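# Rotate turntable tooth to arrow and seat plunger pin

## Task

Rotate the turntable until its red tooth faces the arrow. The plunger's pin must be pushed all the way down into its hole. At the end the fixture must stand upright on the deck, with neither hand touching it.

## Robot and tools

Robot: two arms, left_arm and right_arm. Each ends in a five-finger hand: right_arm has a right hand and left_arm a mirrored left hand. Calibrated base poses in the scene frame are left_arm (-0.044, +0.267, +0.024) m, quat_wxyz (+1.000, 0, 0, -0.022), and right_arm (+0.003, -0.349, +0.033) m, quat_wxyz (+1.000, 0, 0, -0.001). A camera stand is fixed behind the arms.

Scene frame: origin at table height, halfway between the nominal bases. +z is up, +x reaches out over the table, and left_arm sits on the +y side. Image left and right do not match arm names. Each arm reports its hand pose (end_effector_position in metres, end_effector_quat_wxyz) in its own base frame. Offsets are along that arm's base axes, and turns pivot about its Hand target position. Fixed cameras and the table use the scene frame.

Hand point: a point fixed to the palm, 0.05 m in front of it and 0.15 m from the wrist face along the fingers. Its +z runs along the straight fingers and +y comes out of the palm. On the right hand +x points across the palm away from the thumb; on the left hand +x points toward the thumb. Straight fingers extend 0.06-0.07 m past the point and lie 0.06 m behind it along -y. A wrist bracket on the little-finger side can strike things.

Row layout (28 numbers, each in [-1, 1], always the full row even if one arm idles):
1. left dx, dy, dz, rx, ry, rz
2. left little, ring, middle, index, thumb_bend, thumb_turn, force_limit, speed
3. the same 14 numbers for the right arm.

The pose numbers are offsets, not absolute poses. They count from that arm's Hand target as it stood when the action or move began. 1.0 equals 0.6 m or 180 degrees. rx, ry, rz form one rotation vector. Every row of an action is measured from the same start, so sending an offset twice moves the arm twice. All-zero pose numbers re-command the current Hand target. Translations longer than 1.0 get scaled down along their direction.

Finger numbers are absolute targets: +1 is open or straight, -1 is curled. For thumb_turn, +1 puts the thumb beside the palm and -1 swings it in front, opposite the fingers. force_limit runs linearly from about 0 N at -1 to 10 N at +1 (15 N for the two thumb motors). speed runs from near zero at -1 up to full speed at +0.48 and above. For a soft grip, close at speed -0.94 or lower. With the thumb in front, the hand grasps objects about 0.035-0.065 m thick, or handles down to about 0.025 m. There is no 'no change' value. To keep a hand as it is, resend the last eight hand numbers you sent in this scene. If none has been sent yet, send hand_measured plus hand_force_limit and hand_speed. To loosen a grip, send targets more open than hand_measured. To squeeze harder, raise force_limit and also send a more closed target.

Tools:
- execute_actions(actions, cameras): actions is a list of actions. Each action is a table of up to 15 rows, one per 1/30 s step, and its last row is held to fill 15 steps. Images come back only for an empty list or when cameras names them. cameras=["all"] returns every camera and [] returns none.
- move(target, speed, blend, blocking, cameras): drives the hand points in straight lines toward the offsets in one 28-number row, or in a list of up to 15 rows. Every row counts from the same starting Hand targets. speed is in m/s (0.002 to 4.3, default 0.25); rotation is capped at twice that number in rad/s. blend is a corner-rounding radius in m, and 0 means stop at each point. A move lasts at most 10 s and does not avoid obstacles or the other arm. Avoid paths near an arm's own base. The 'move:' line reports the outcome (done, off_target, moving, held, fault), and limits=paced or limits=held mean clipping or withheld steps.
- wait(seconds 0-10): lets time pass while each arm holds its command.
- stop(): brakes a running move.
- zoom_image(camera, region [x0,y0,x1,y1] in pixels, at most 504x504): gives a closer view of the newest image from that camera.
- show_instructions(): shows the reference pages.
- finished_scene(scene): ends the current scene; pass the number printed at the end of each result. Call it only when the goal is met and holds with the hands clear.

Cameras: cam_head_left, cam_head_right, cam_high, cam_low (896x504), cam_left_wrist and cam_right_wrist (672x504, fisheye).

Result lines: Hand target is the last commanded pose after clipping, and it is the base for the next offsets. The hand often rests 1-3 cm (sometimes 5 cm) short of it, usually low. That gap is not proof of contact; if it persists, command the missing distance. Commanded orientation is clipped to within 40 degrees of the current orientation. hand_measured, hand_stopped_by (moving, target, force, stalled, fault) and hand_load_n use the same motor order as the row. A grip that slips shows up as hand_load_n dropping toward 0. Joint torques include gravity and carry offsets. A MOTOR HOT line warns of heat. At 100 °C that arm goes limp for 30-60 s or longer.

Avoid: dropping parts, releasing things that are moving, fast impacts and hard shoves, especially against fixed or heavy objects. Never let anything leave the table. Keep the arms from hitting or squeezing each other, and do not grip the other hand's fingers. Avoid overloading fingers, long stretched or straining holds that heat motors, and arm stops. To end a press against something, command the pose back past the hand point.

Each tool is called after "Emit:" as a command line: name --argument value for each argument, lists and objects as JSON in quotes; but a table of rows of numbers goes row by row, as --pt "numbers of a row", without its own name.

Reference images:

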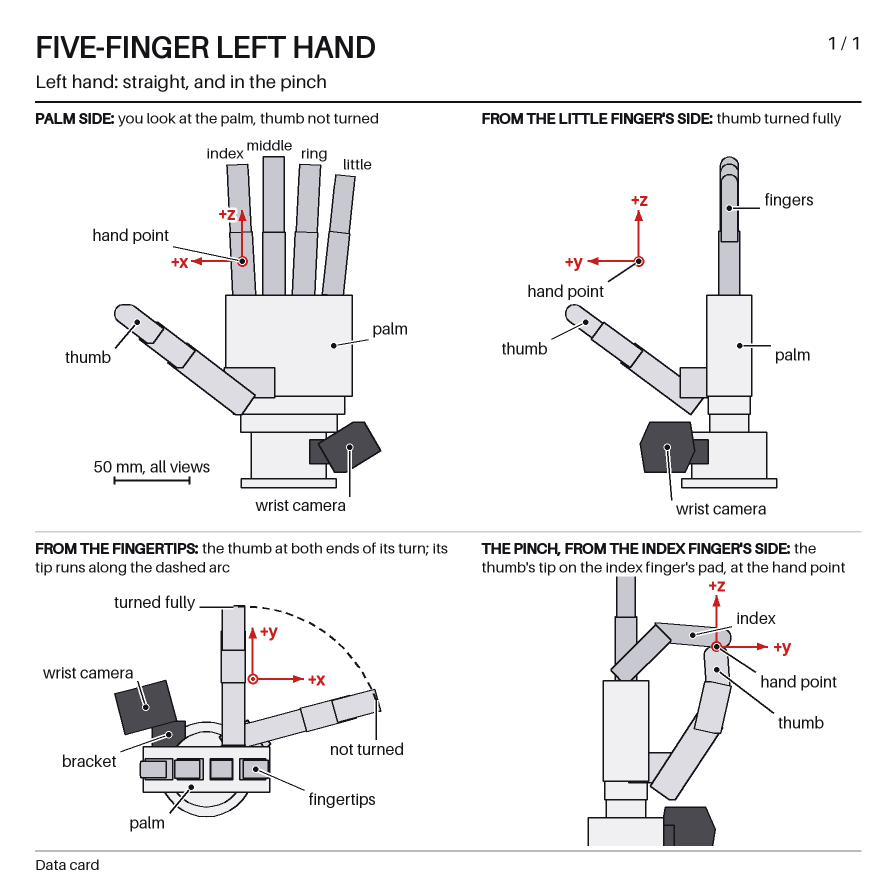

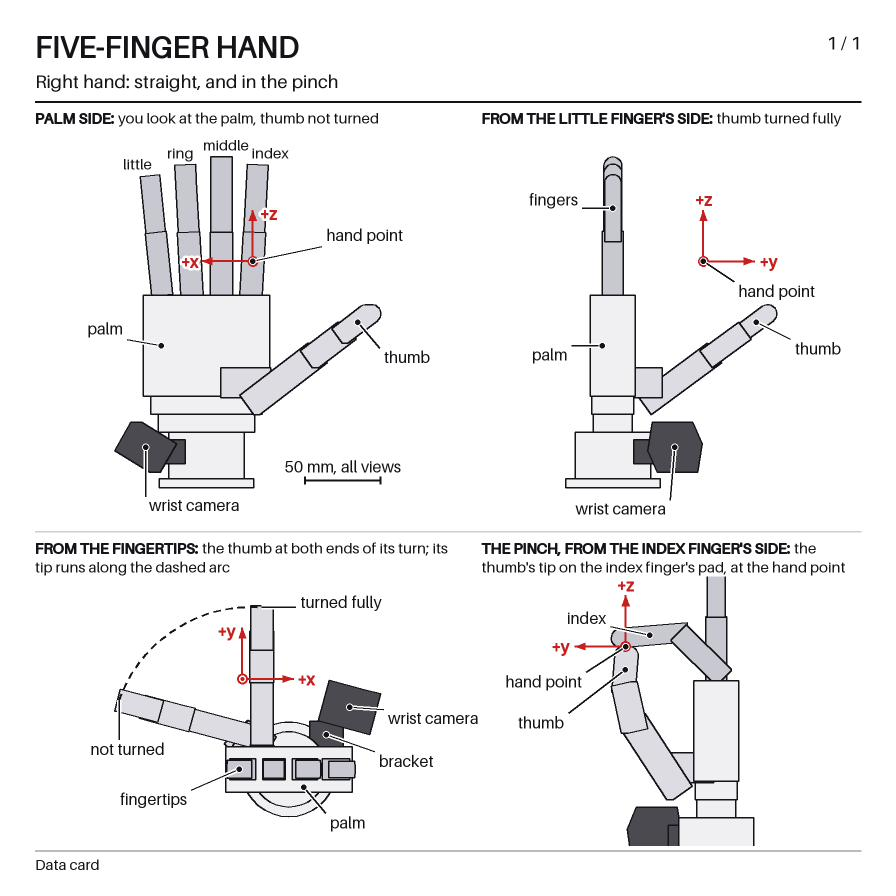

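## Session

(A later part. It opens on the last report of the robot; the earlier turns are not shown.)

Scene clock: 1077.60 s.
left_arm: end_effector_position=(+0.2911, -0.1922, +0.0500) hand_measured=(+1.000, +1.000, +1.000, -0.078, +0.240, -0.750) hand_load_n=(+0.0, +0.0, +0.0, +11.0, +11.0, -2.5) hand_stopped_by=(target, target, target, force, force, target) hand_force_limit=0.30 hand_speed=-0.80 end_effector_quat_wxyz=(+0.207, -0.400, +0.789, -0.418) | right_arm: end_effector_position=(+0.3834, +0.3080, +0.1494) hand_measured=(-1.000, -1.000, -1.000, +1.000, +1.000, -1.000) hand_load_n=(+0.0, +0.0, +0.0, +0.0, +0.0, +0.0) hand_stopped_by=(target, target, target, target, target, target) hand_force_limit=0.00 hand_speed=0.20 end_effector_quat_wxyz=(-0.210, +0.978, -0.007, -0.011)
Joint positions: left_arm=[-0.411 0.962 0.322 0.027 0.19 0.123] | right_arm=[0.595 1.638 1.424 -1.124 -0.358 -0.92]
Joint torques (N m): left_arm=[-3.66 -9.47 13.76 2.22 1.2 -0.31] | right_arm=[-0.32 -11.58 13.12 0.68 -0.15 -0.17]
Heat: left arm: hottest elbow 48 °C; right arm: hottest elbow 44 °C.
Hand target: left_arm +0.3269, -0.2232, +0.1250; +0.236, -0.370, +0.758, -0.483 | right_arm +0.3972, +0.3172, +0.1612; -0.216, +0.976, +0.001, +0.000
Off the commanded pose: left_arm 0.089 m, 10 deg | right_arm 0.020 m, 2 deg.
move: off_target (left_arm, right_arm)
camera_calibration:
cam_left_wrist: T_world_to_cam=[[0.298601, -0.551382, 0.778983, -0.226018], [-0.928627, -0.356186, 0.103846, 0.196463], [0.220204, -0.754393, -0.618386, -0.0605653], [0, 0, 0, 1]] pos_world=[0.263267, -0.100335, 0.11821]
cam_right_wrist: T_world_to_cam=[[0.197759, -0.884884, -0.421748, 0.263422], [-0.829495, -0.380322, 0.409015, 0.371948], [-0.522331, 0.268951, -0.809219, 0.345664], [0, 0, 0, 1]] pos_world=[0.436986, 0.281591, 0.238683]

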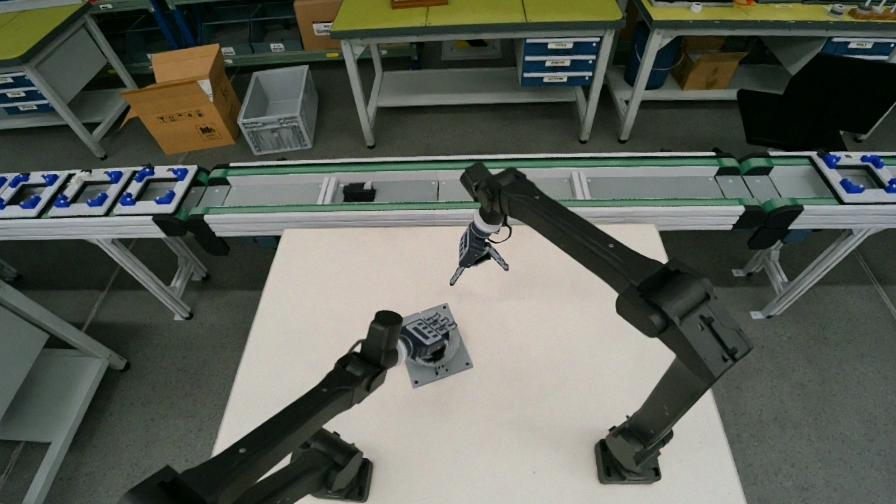

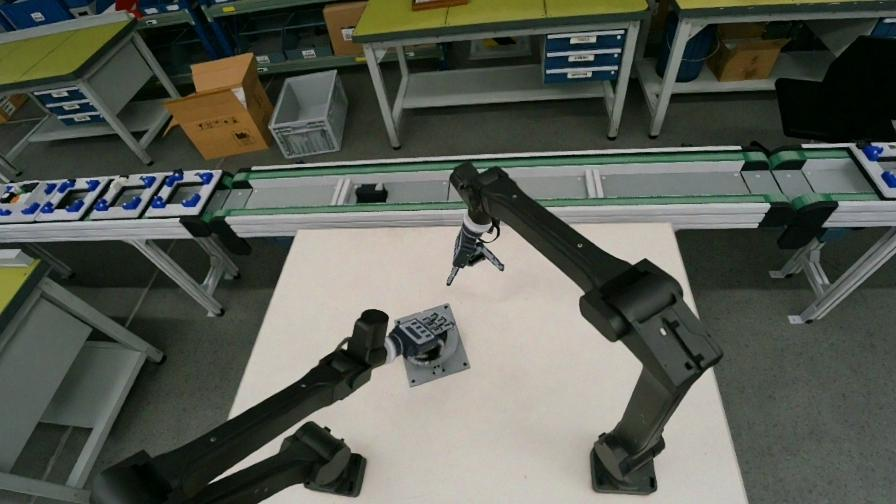

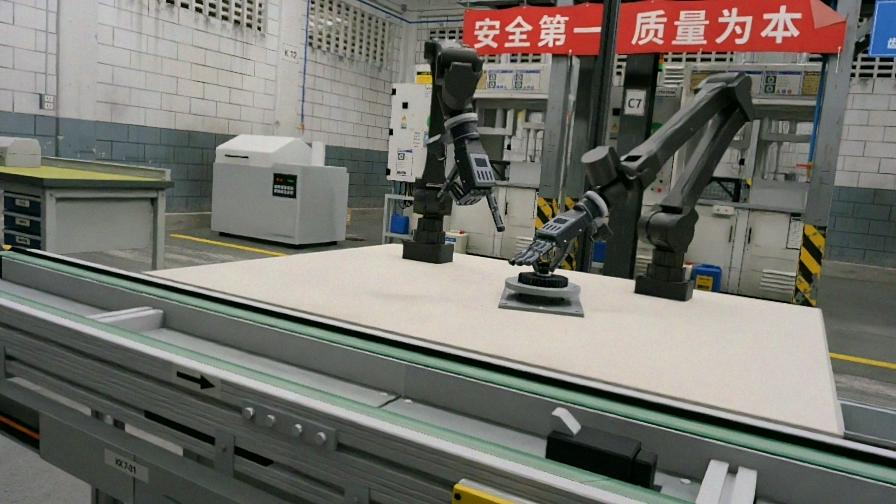

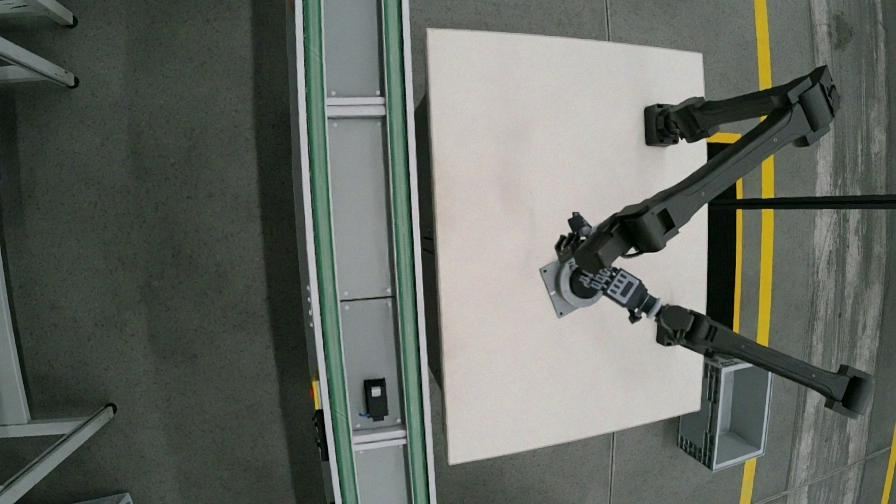

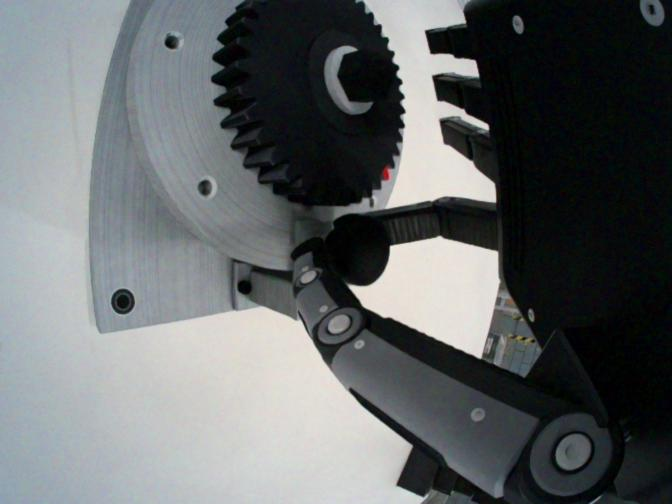

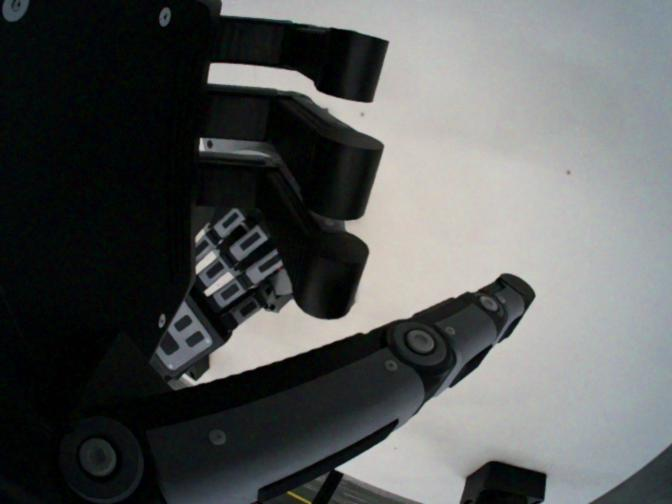

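Emit:
move --target '[0,0,0,0,0,0,1,1,1,-0.35,0.02,-0.75,0.3,-0.8,-0.0223,0.0467,-0.08,0,0,0,-1,-1,-1,1,1,-1,0,0.2]' --speed 0.15 --cameras '["all"]'

Emit:
zoom_image --camera "cam_low" --region '[530, 200, 640, 330]'

Emit:
zoom_image --camera "cam_high" --region '[470, 210, 600, 330]'

Emit:
zoom_image --camera "cam_head_left" --region '[390, 260, 520, 390]'

Scene clock: 1122.27 s.
left_arm: end_effector_position=(+0.2911, -0.1922, +0.0500) hand_measured=(+1.000, +1.000, +1.000, -0.078, +0.240, -0.750) hand_load_n=(+0.0, +0.0, +0.0, +10.5, +11.0, -2.5) hand_stopped_by=(target, target, target, force, force, target) hand_force_limit=0.30 hand_speed=-0.80 end_effector_quat_wxyz=(+0.207, -0.400, +0.789, -0.418) | right_arm: end_effector_position=(+0.3844, +0.3430, +0.1224) hand_measured=(-1.000, -1.000, -1.000, +1.000, +1.000, -1.000) hand_load_n=(+0.0, +0.0, +0.0, +0.0, +0.0, +0.0) hand_stopped_by=(target, target, target, target, target, target) hand_force_limit=0.00 hand_speed=0.20 end_effector_quat_wxyz=(-0.219, +0.976, +0.004, +0.004)
Joint positions: left_arm=[-0.411 0.962 0.322 0.027 0.19 0.123] | right_arm=[0.651 1.683 1.406 -1.011 -0.343 -0.878]
Joint torques (N m): left_arm=[-3.6 -9.47 13.76 2.22 1.2 -0.31] | right_arm=[-0.15 -12.28 8.47 1.89 -0.12 0.05]
Motor temperatures (°C): left_arm=[24 26 52 26 30 28] | right_arm=[26 28 43 24 24 24]
Heat: left arm: hottest elbow 52 °C; right arm: hottest elbow 43 °C.
Hand target: left_arm +0.3269, -0.2232, +0.1250; +0.236, -0.370, +0.758, -0.483 | right_arm +0.3839, +0.3450, +0.1133; -0.216, +0.976, +0.000, +0.000
Off the commanded pose: left_arm 0.089 m, 10 deg | right_arm 0.009 m, 1 deg.
move: off_target (left_arm)
camera_calibration:
cam_left_wrist: T_world_to_cam=[[0.298601, -0.551382, 0.778983, -0.226018], [-0.928627, -0.356186, 0.103846, 0.196463], [0.220204, -0.754393, -0.618386, -0.0605653], [0, 0, 0, 1]] pos_world=[0.263267, -0.100335, 0.11821]
cam_right_wrist: T_world_to_cam=[[0.22457, -0.874355, -0.430199, 0.269913], [-0.83642, -0.399467, 0.375271, 0.410469], [-0.49997, 0.275553, -0.821036, 0.305437], [0, 0, 0, 1]] pos_world=[0.43542, 0.315804, 0.212854]

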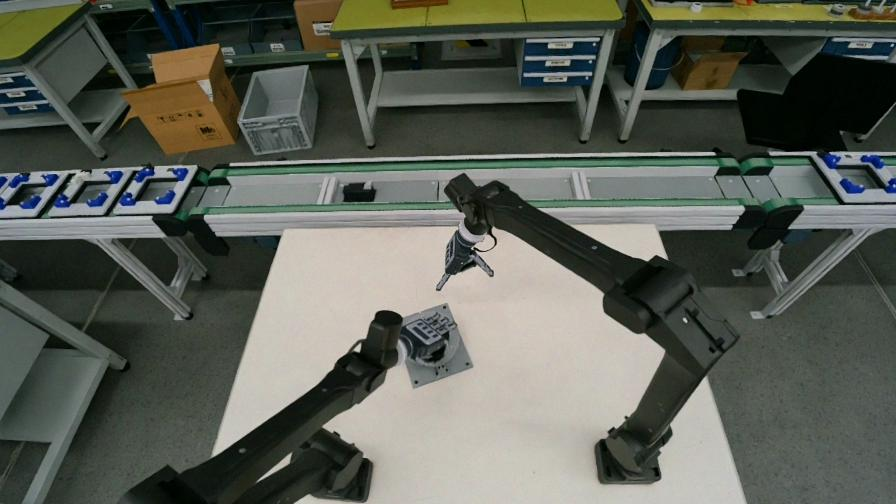

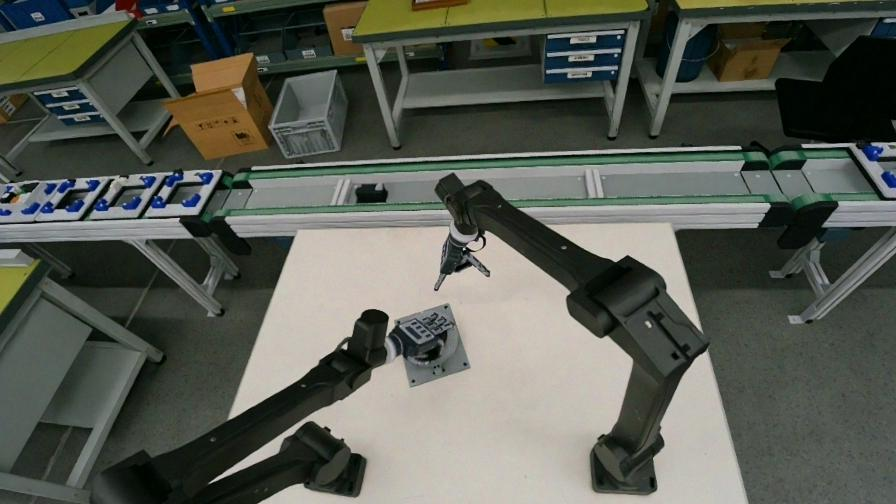

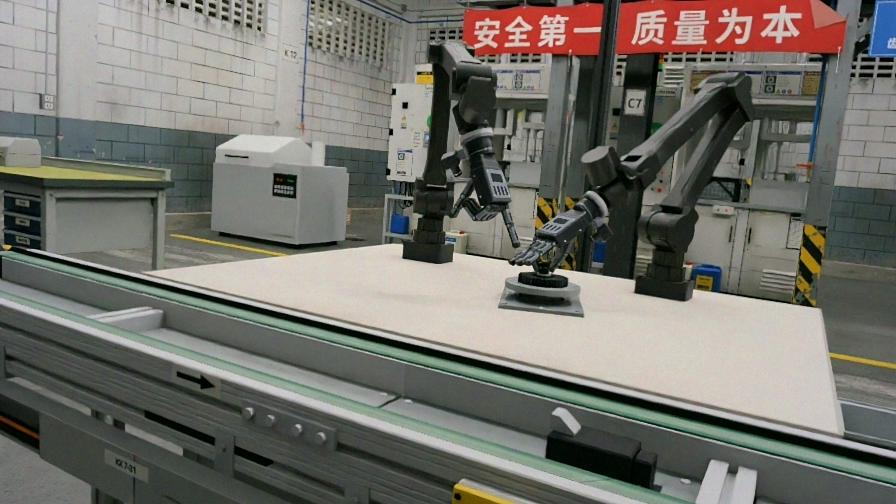

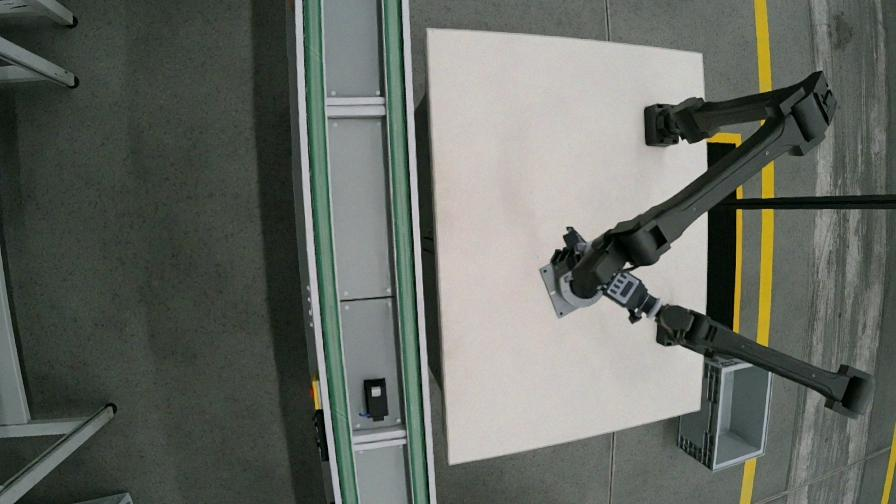

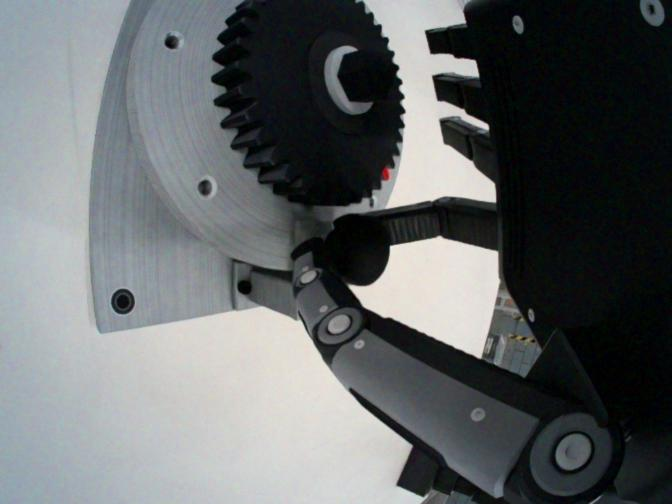

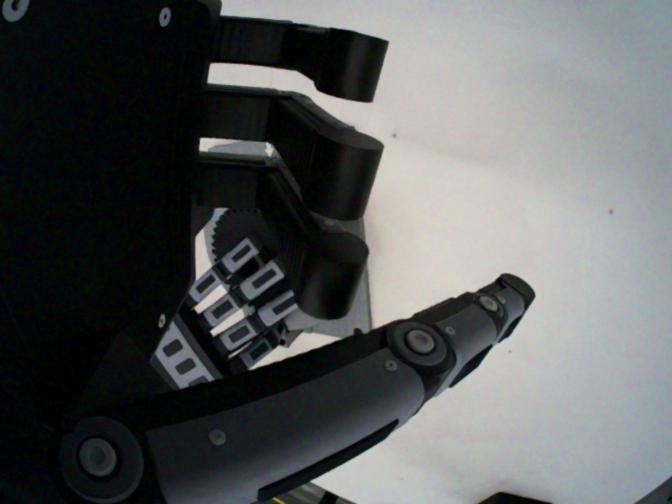

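Scaled by 3.877 from the camera's 896x504 image, which has a finer 1280x720 frame.

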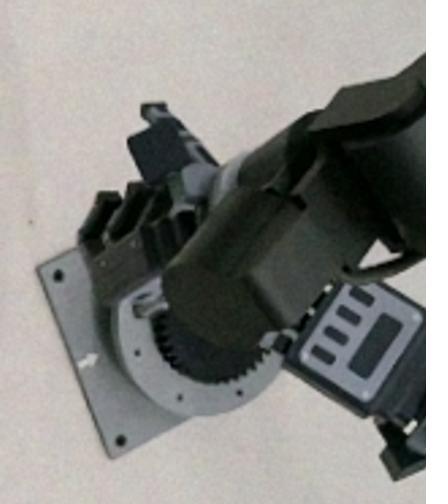

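Scaled by 3.877 from the camera's 896x504 image, which has a finer 1280x720 frame.

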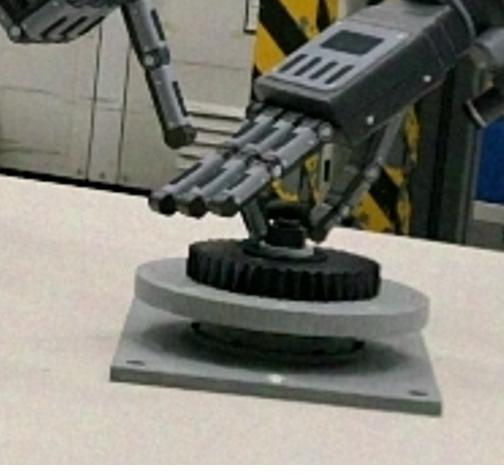

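Scaled by 3.877 from the camera's 896x504 image, which has a finer 1280x720 frame.

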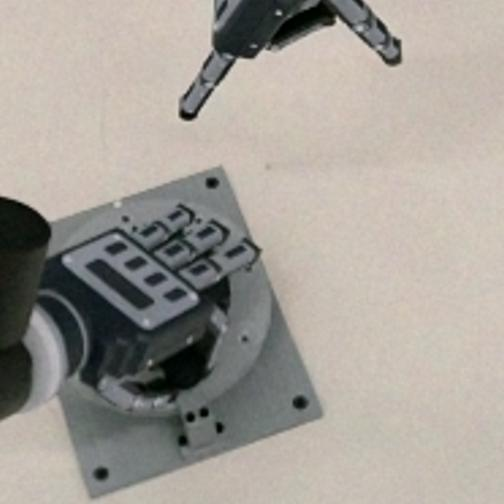

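Emit:
move --target '[0,0,0,0,0,0,1,1,1,-0.35,0.02,-0.75,0.3,-0.8,-0.027,-0.010,-0.127,0,0,0,-1,-1,-1,1,1,-1,0,0.2]' --speed 0.12 --cameras '["cam_head_left","cam_high","cam_low"]'

Emit:
zoom_image --camera "cam_low" --region '[530, 200, 640, 330]'

Emit:
zoom_image --camera "cam_high" --region '[490, 230, 590, 320]'

Emit:
zoom_image --camera "cam_head_left" --region '[390, 270, 490, 390]'

Scene clock: 1144.80 s.
left_arm: end_effector_position=(+0.2911, -0.1922, +0.0500) hand_measured=(+1.000, +1.000, +1.000, -0.078, +0.240, -0.750) hand_load_n=(+0.0, +0.0, +0.0, +10.5, +11.0, -2.5) hand_stopped_by=(target, target, target, force, force, target) hand_force_limit=0.30 hand_speed=-0.80 end_effector_quat_wxyz=(+0.207, -0.400, +0.789, -0.418) | right_arm: end_effector_position=(+0.3709, +0.3356, +0.0450) hand_measured=(-1.000, -1.000, -1.000, +1.000, +1.000, -1.000) hand_load_n=(+0.0, +0.0, +0.0, +0.0, +0.0, +0.0) hand_stopped_by=(target, target, target, target, target, target) hand_force_limit=0.00 hand_speed=0.20 end_effector_quat_wxyz=(-0.218, +0.976, +0.001, +0.003)
Joint positions: left_arm=[-0.411 0.962 0.322 0.027 0.19 0.123] | right_arm=[0.655 1.721 1.238 -0.804 -0.341 -0.868]
Joint torques (N m): left_arm=[-3.66 -9.41 13.76 2.24 1.2 -0.31] | right_arm=[0.32 -12.16 7.87 1.99 -0.11 0.02]
Heat: left arm: hottest elbow 53 °C; right arm: hottest elbow 42 °C.
Hand target: left_arm +0.3269, -0.2232, +0.1250; +0.236, -0.370, +0.758, -0.483 | right_arm +0.3674, +0.3391, +0.0369; -0.216, +0.976, +0.000, +0.000
Off the commanded pose: left_arm 0.089 m, 10 deg | right_arm 0.009 m, 0 deg.
move: off_target (left_arm)
Images, in order (width x height): cam_head_left 896x504, cam_high 896x504, cam_low 896x504.

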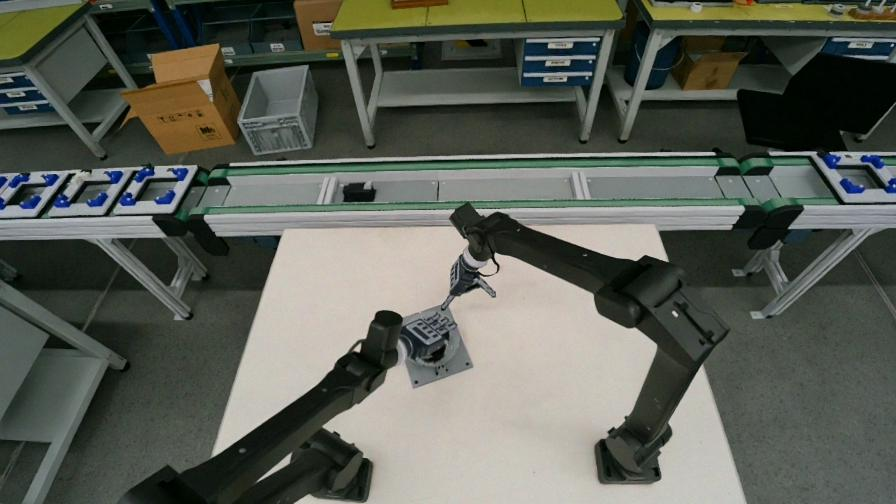

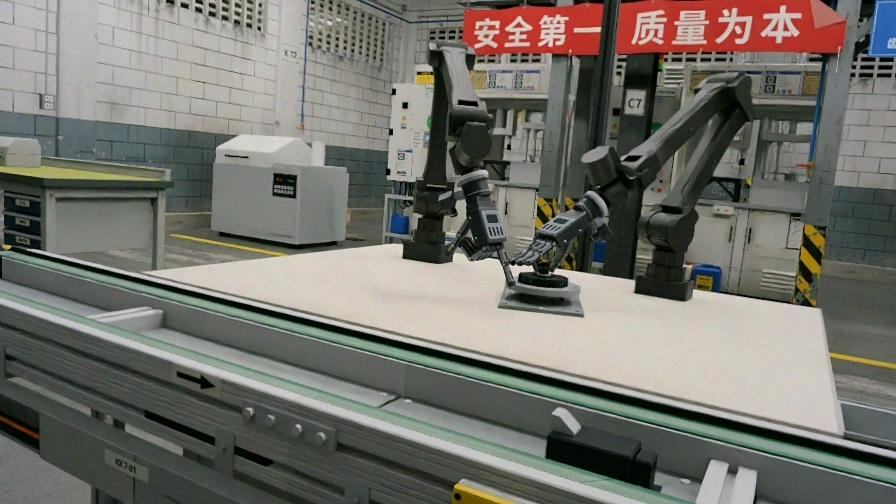

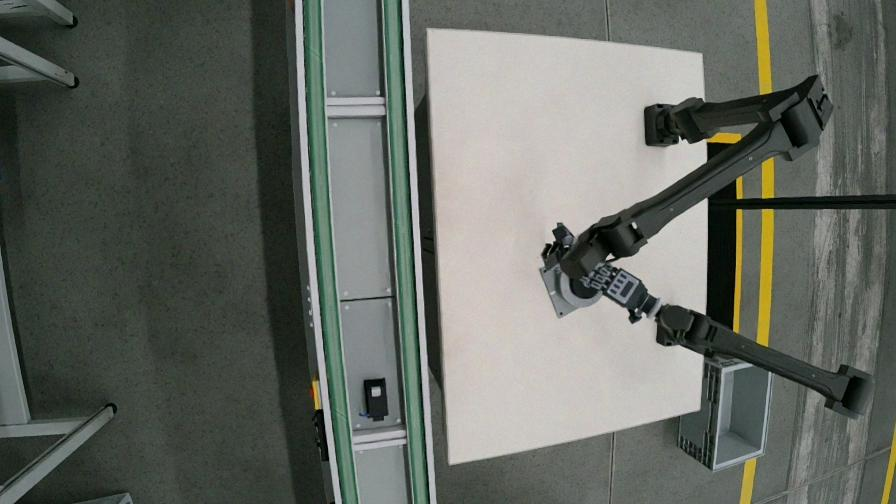

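Scaled by 3.877 from the camera's 896x504 image, which has a finer 1280x720 frame.

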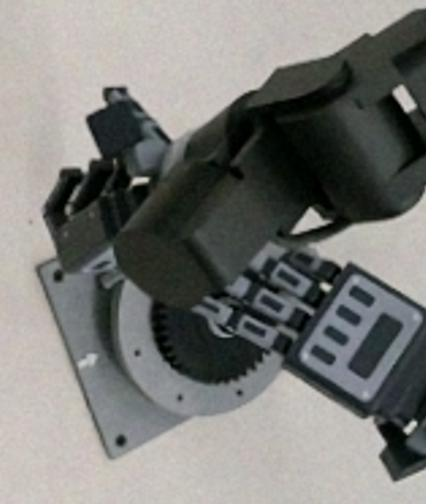

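Scaled by 5.040 from the camera's 896x504 image, which has a finer 1280x720 frame.

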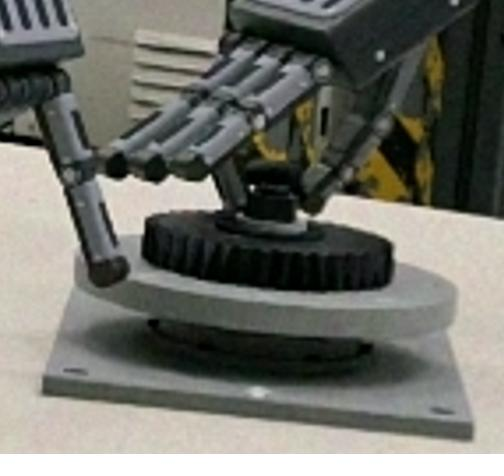

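Scaled by 4.200 from the camera's 896x504 image, which has a finer 1280x720 frame.

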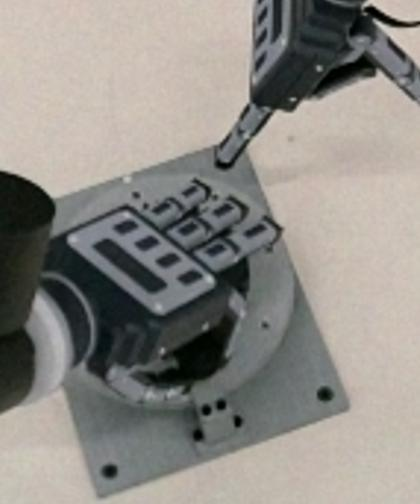

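Emit:
move --pt "0 0 0 0 0 0 1 1 1 -0.35 0.02 -0.75 0.3 -0.8 -0.0428 0.0202 0 0 0 0 -1 -1 -1 1 1 -1 0 0.2" --pt "0 0 0 0 0 0 1 1 1 -0.35 0.02 -0.75 0.3 -0.8 -0.0415 0.0518 0 0 0 0 -1 -1 -1 1 1 -1 0 0.2" --pt "0 0 0 0 0 0 1 1 1 -0.35 0.02 -0.75 0.3 -0.8 -0.0468 0.082 0 0 0 0 -1 -1 -1 1 1 -1 0 0.2" --speed 0.05 --blend '[0.005,0.01,0]' --cameras '["all"]'

Emit:
zoom_image --camera "cam_high" --region '[490, 230, 590, 320]'

Emit:
zoom_image --camera "cam_head_left" --region '[390, 270, 490, 390]'

Scene clock: 1164.80 s.
left_arm: end_effector_position=(+0.2889, -0.1914, +0.0505) hand_measured=(+1.000, +1.000, +1.000, -0.078, +0.240, -0.750) hand_load_n=(+0.0, +0.0, +0.0, +8.5, +11.5, -2.5) hand_stopped_by=(target, target, target, force, force, target) hand_force_limit=0.30 hand_speed=-0.80 end_effector_quat_wxyz=(+0.205, -0.400, +0.790, -0.416) | right_arm: end_effector_position=(+0.3577, +0.3648, +0.0389) hand_measured=(-1.000, -1.000, -1.000, +1.000, +1.000, -1.000) hand_load_n=(+0.0, +0.0, +0.0, -1.0, +0.0, +0.0) hand_stopped_by=(target, target, target, target, target, target) hand_force_limit=0.00 hand_speed=0.20 end_effector_quat_wxyz=(-0.212, +0.977, -0.016, +0.021)
Joint positions: left_arm=[-0.411 0.952 0.322 0.012 0.191 0.124] | right_arm=[0.727 1.73 1.234 -0.744 -0.281 -0.764]
Joint torques (N m): left_arm=[-3.55 -8.88 13.79 2.67 1.18 -0.31] | right_arm=[2.9 -11.63 10.21 0.65 -1.32 0.07]
Heat: left arm: hottest elbow 54 °C; right arm: hottest elbow 41 °C.
Hand target: left_arm +0.3269, -0.2232, +0.1251; +0.236, -0.370, +0.758, -0.483 | right_arm +0.3394, +0.3883, +0.0370; -0.216, +0.976, +0.000, +0.000
Off the commanded pose: left_arm 0.089 m, 10 deg | right_arm 0.030 m, 3 deg.
move: off_target (left_arm, right_arm); blend cut to 0.0092 m at target 2
camera_calibration:
cam_left_wrist: T_world_to_cam=[[0.301587, -0.553335, 0.776444, -0.226532], [-0.928595, -0.355158, 0.107582, 0.194566], [0.216231, -0.753448, -0.620935, -0.05772], [0, 0, 0, 1]] pos_world=[0.261473, -0.0997355, 0.119117]
cam_right_wrist: T_world_to_cam=[[0.194328, -0.889675, -0.413176, 0.2747], [-0.8636, -0.354929, 0.35808, 0.422398], [-0.465223, 0.287234, -0.837296, 0.201443], [0, 0, 0, 1]] pos_world=[0.405117, 0.336454, 0.130915]

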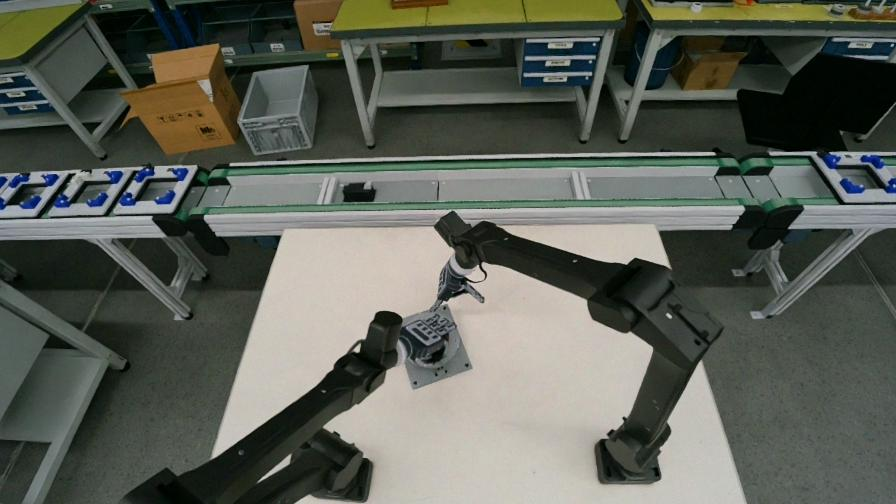

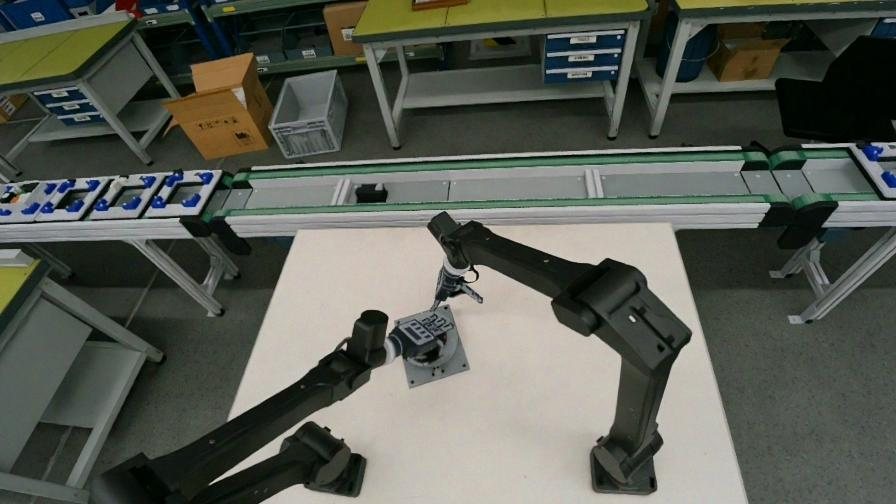

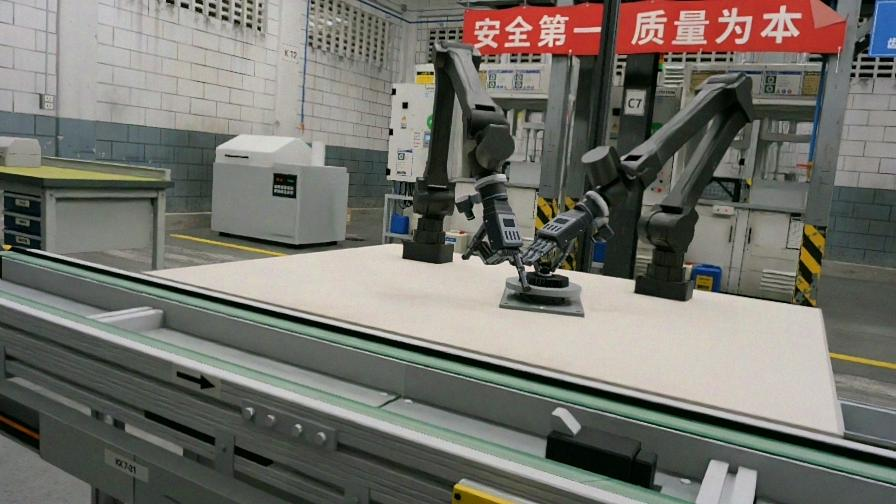

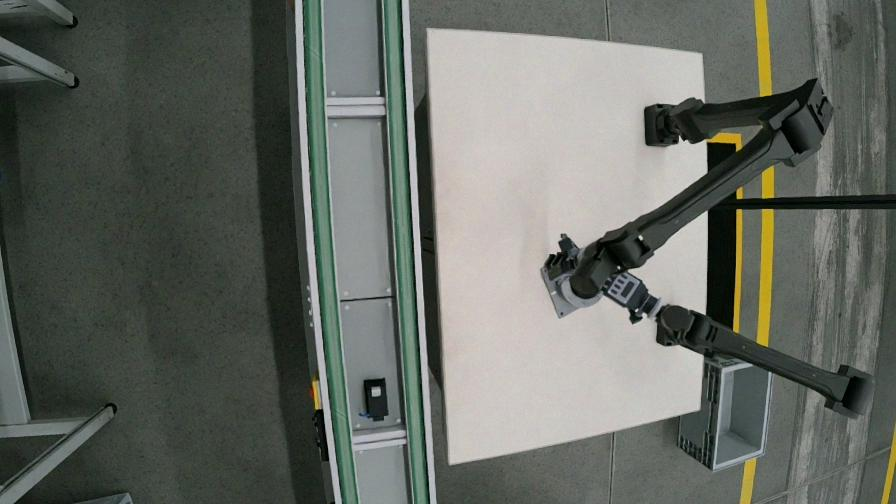

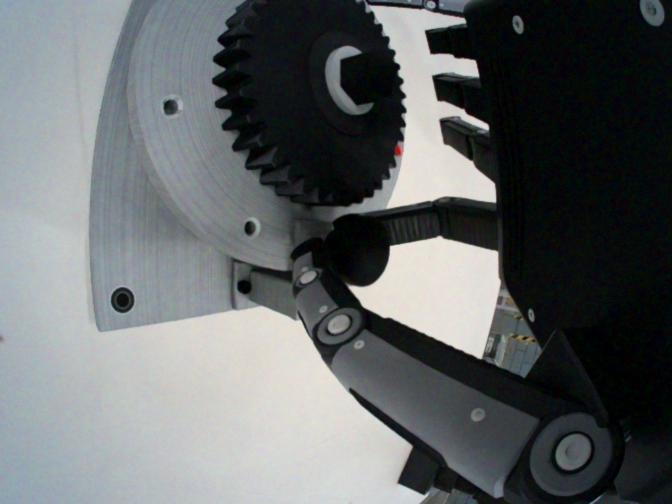

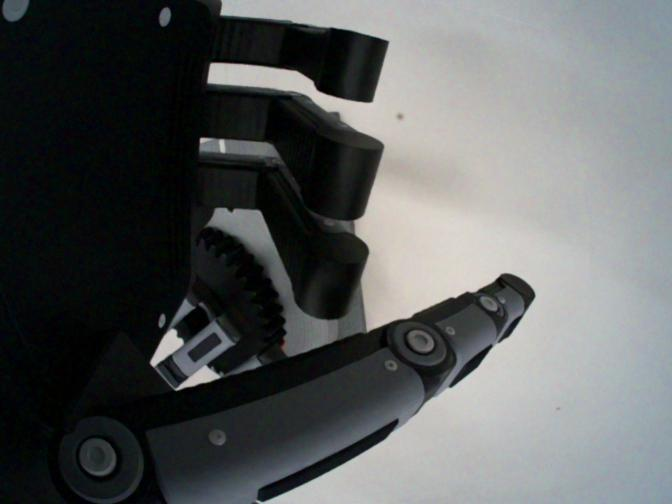

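Scaled by 5.040 from the camera's 896x504 image, which has a finer 1280x720 frame.

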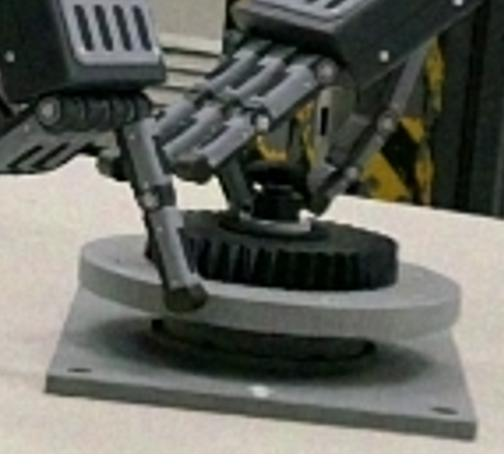

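Scaled by 4.200 from the camera's 896x504 image, which has a finer 1280x720 frame.

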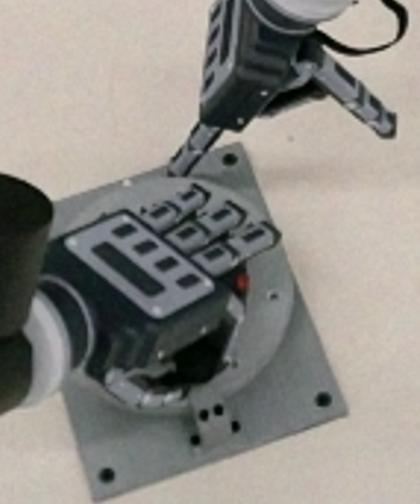

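Emit:
move --pt "0 0 0 0 0 0 1 1 1 -0.35 0.02 -0.75 0.3 -0.8 -0.0173 0.0212 0 0 0 0 -1 -1 -1 1 1 -1 0 0.2" --pt "0 0 0 0 0 0 1 1 1 -0.35 0.02 -0.75 0.3 -0.8 -0.0352 0.0382 0 0 0 0 -1 -1 -1 1 1 -1 0 0.2" --speed 0.05 --blend '[0.005,0]' --cameras '["cam_left_wrist","cam_high","cam_head_left","cam_low"]'

Emit:
zoom_image --camera "cam_high" --region '[490, 210, 610, 320]'

Emit:
zoom_image --camera "cam_head_left" --region '[390, 270, 490, 390]'

Scene clock: 1223.17 s.
left_arm: end_effector_position=(+0.2862, -0.1924, +0.0507) hand_measured=(+1.000, +1.000, +1.000, -0.078, +0.240, -0.750) hand_load_n=(+0.0, +0.0, +0.0, +7.5, +12.0, -1.5) hand_stopped_by=(target, target, target, force, force, target) hand_force_limit=0.30 hand_speed=-0.80 end_effector_quat_wxyz=(+0.201, -0.398, +0.792, -0.416) | right_arm: end_effector_position=(+0.3247, +0.4107, +0.0447) hand_measured=(-1.000, -1.000, -1.000, +1.000, +1.000, -1.000) hand_load_n=(+0.0, +0.0, +0.0, +0.0, +0.0, +0.0) hand_stopped_by=(target, target, target, target, target, target) hand_force_limit=0.00 hand_speed=0.20 end_effector_quat_wxyz=(-0.228, +0.973, +0.001, +0.012)
Joint positions: left_arm=[-0.413 0.947 0.322 0.002 0.197 0.124] | right_arm=[0.824 1.736 1.253 -0.723 -0.289 -0.695]
Joint torques (N m): left_arm=[-3.37 -8.7 13.79 2.95 0.89 -0.32] | right_arm=[0.26 -11.99 9.13 0.57 -0.08 -0.04]
Motor temperatures (°C): left_arm=[24 26 56 26 31 28] | right_arm=[27 29 42 24 26 24]
Heat: left arm: hottest elbow 56 °C; right arm: hottest elbow 42 °C.
Hand target: left_arm +0.3269, -0.2232, +0.1250; +0.236, -0.370, +0.758, -0.483 | right_arm +0.3184, +0.4112, +0.0371; -0.216, +0.976, +0.000, +0.000
Off the commanded pose: left_arm 0.090 m, 10 deg | right_arm 0.010 m, 2 deg.
move: off_target (left_arm)
camera_calibration:
cam_left_wrist: T_world_to_cam=[[0.301793, -0.554397, 0.775606, -0.226577], [-0.930645, -0.347892, 0.113449, 0.193397], [0.206932, -0.756052, -0.620938, -0.0556715], [0, 0, 0, 1]] pos_world=[0.259883, -0.100423, 0.119225]
Images, in order (width x height): cam_head_left 896x504, cam_high 896x504, cam_low 896x504, cam_left_wrist 672x504.

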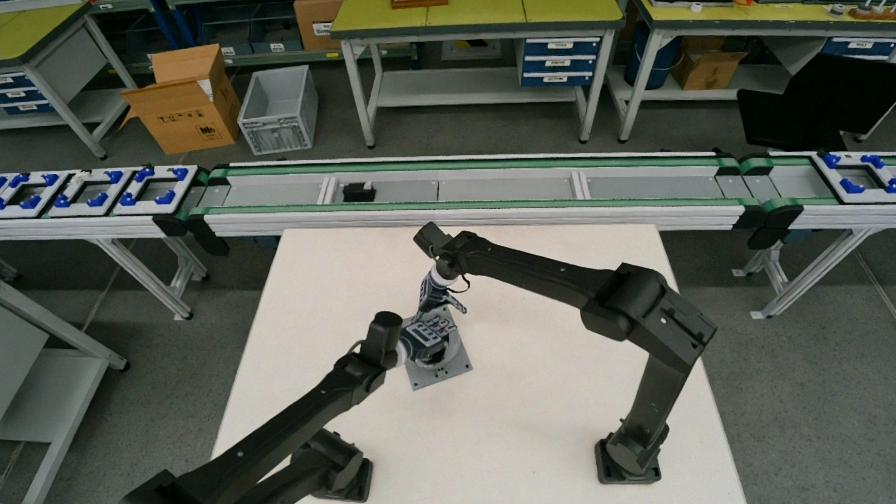

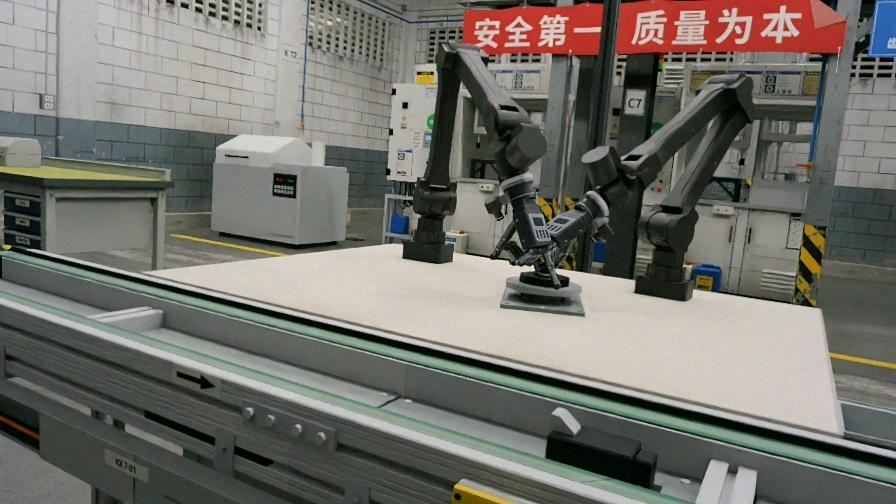

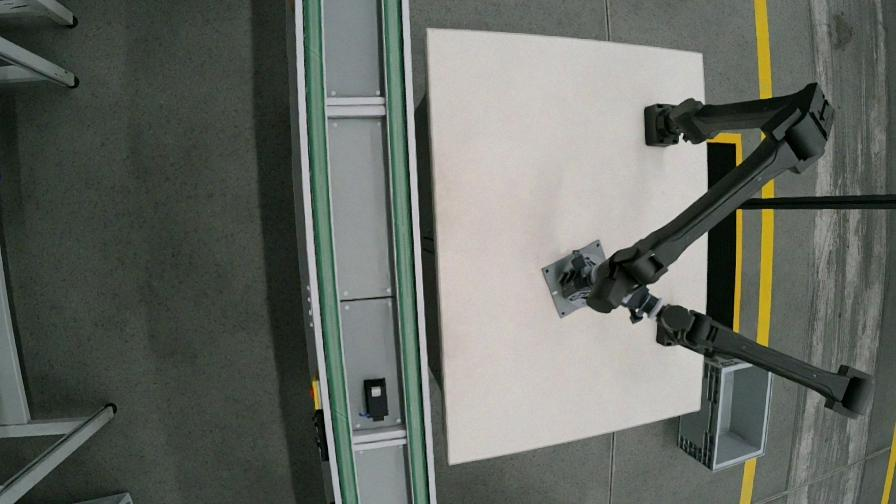

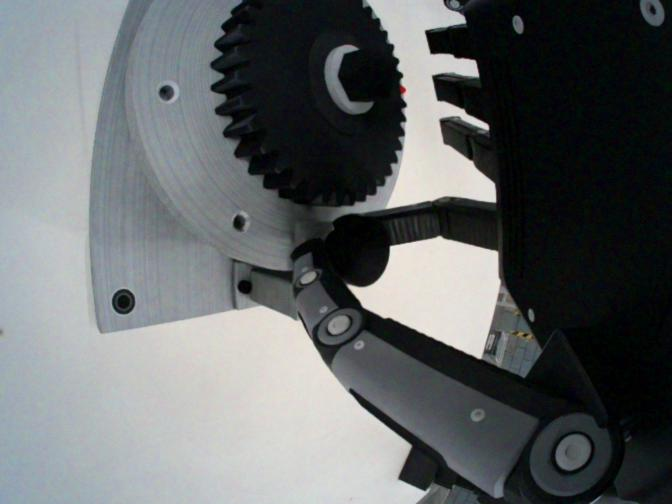

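Scaled by 4.200 from the camera's 896x504 image, which has a finer 1280x720 frame.

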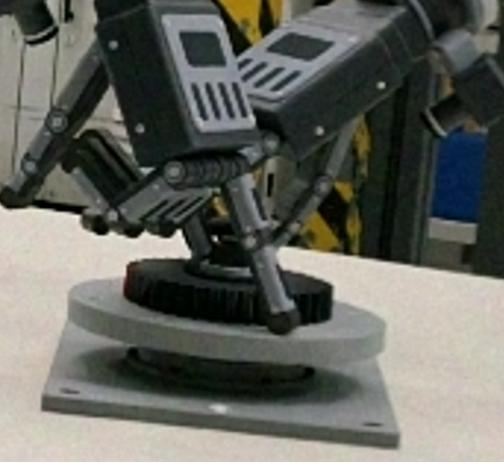

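Scaled by 4.200 from the camera's 896x504 image, which has a finer 1280x720 frame.

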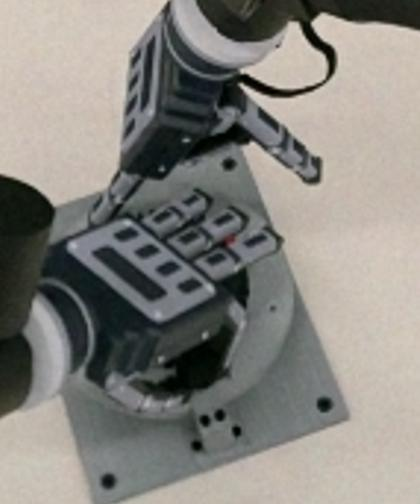

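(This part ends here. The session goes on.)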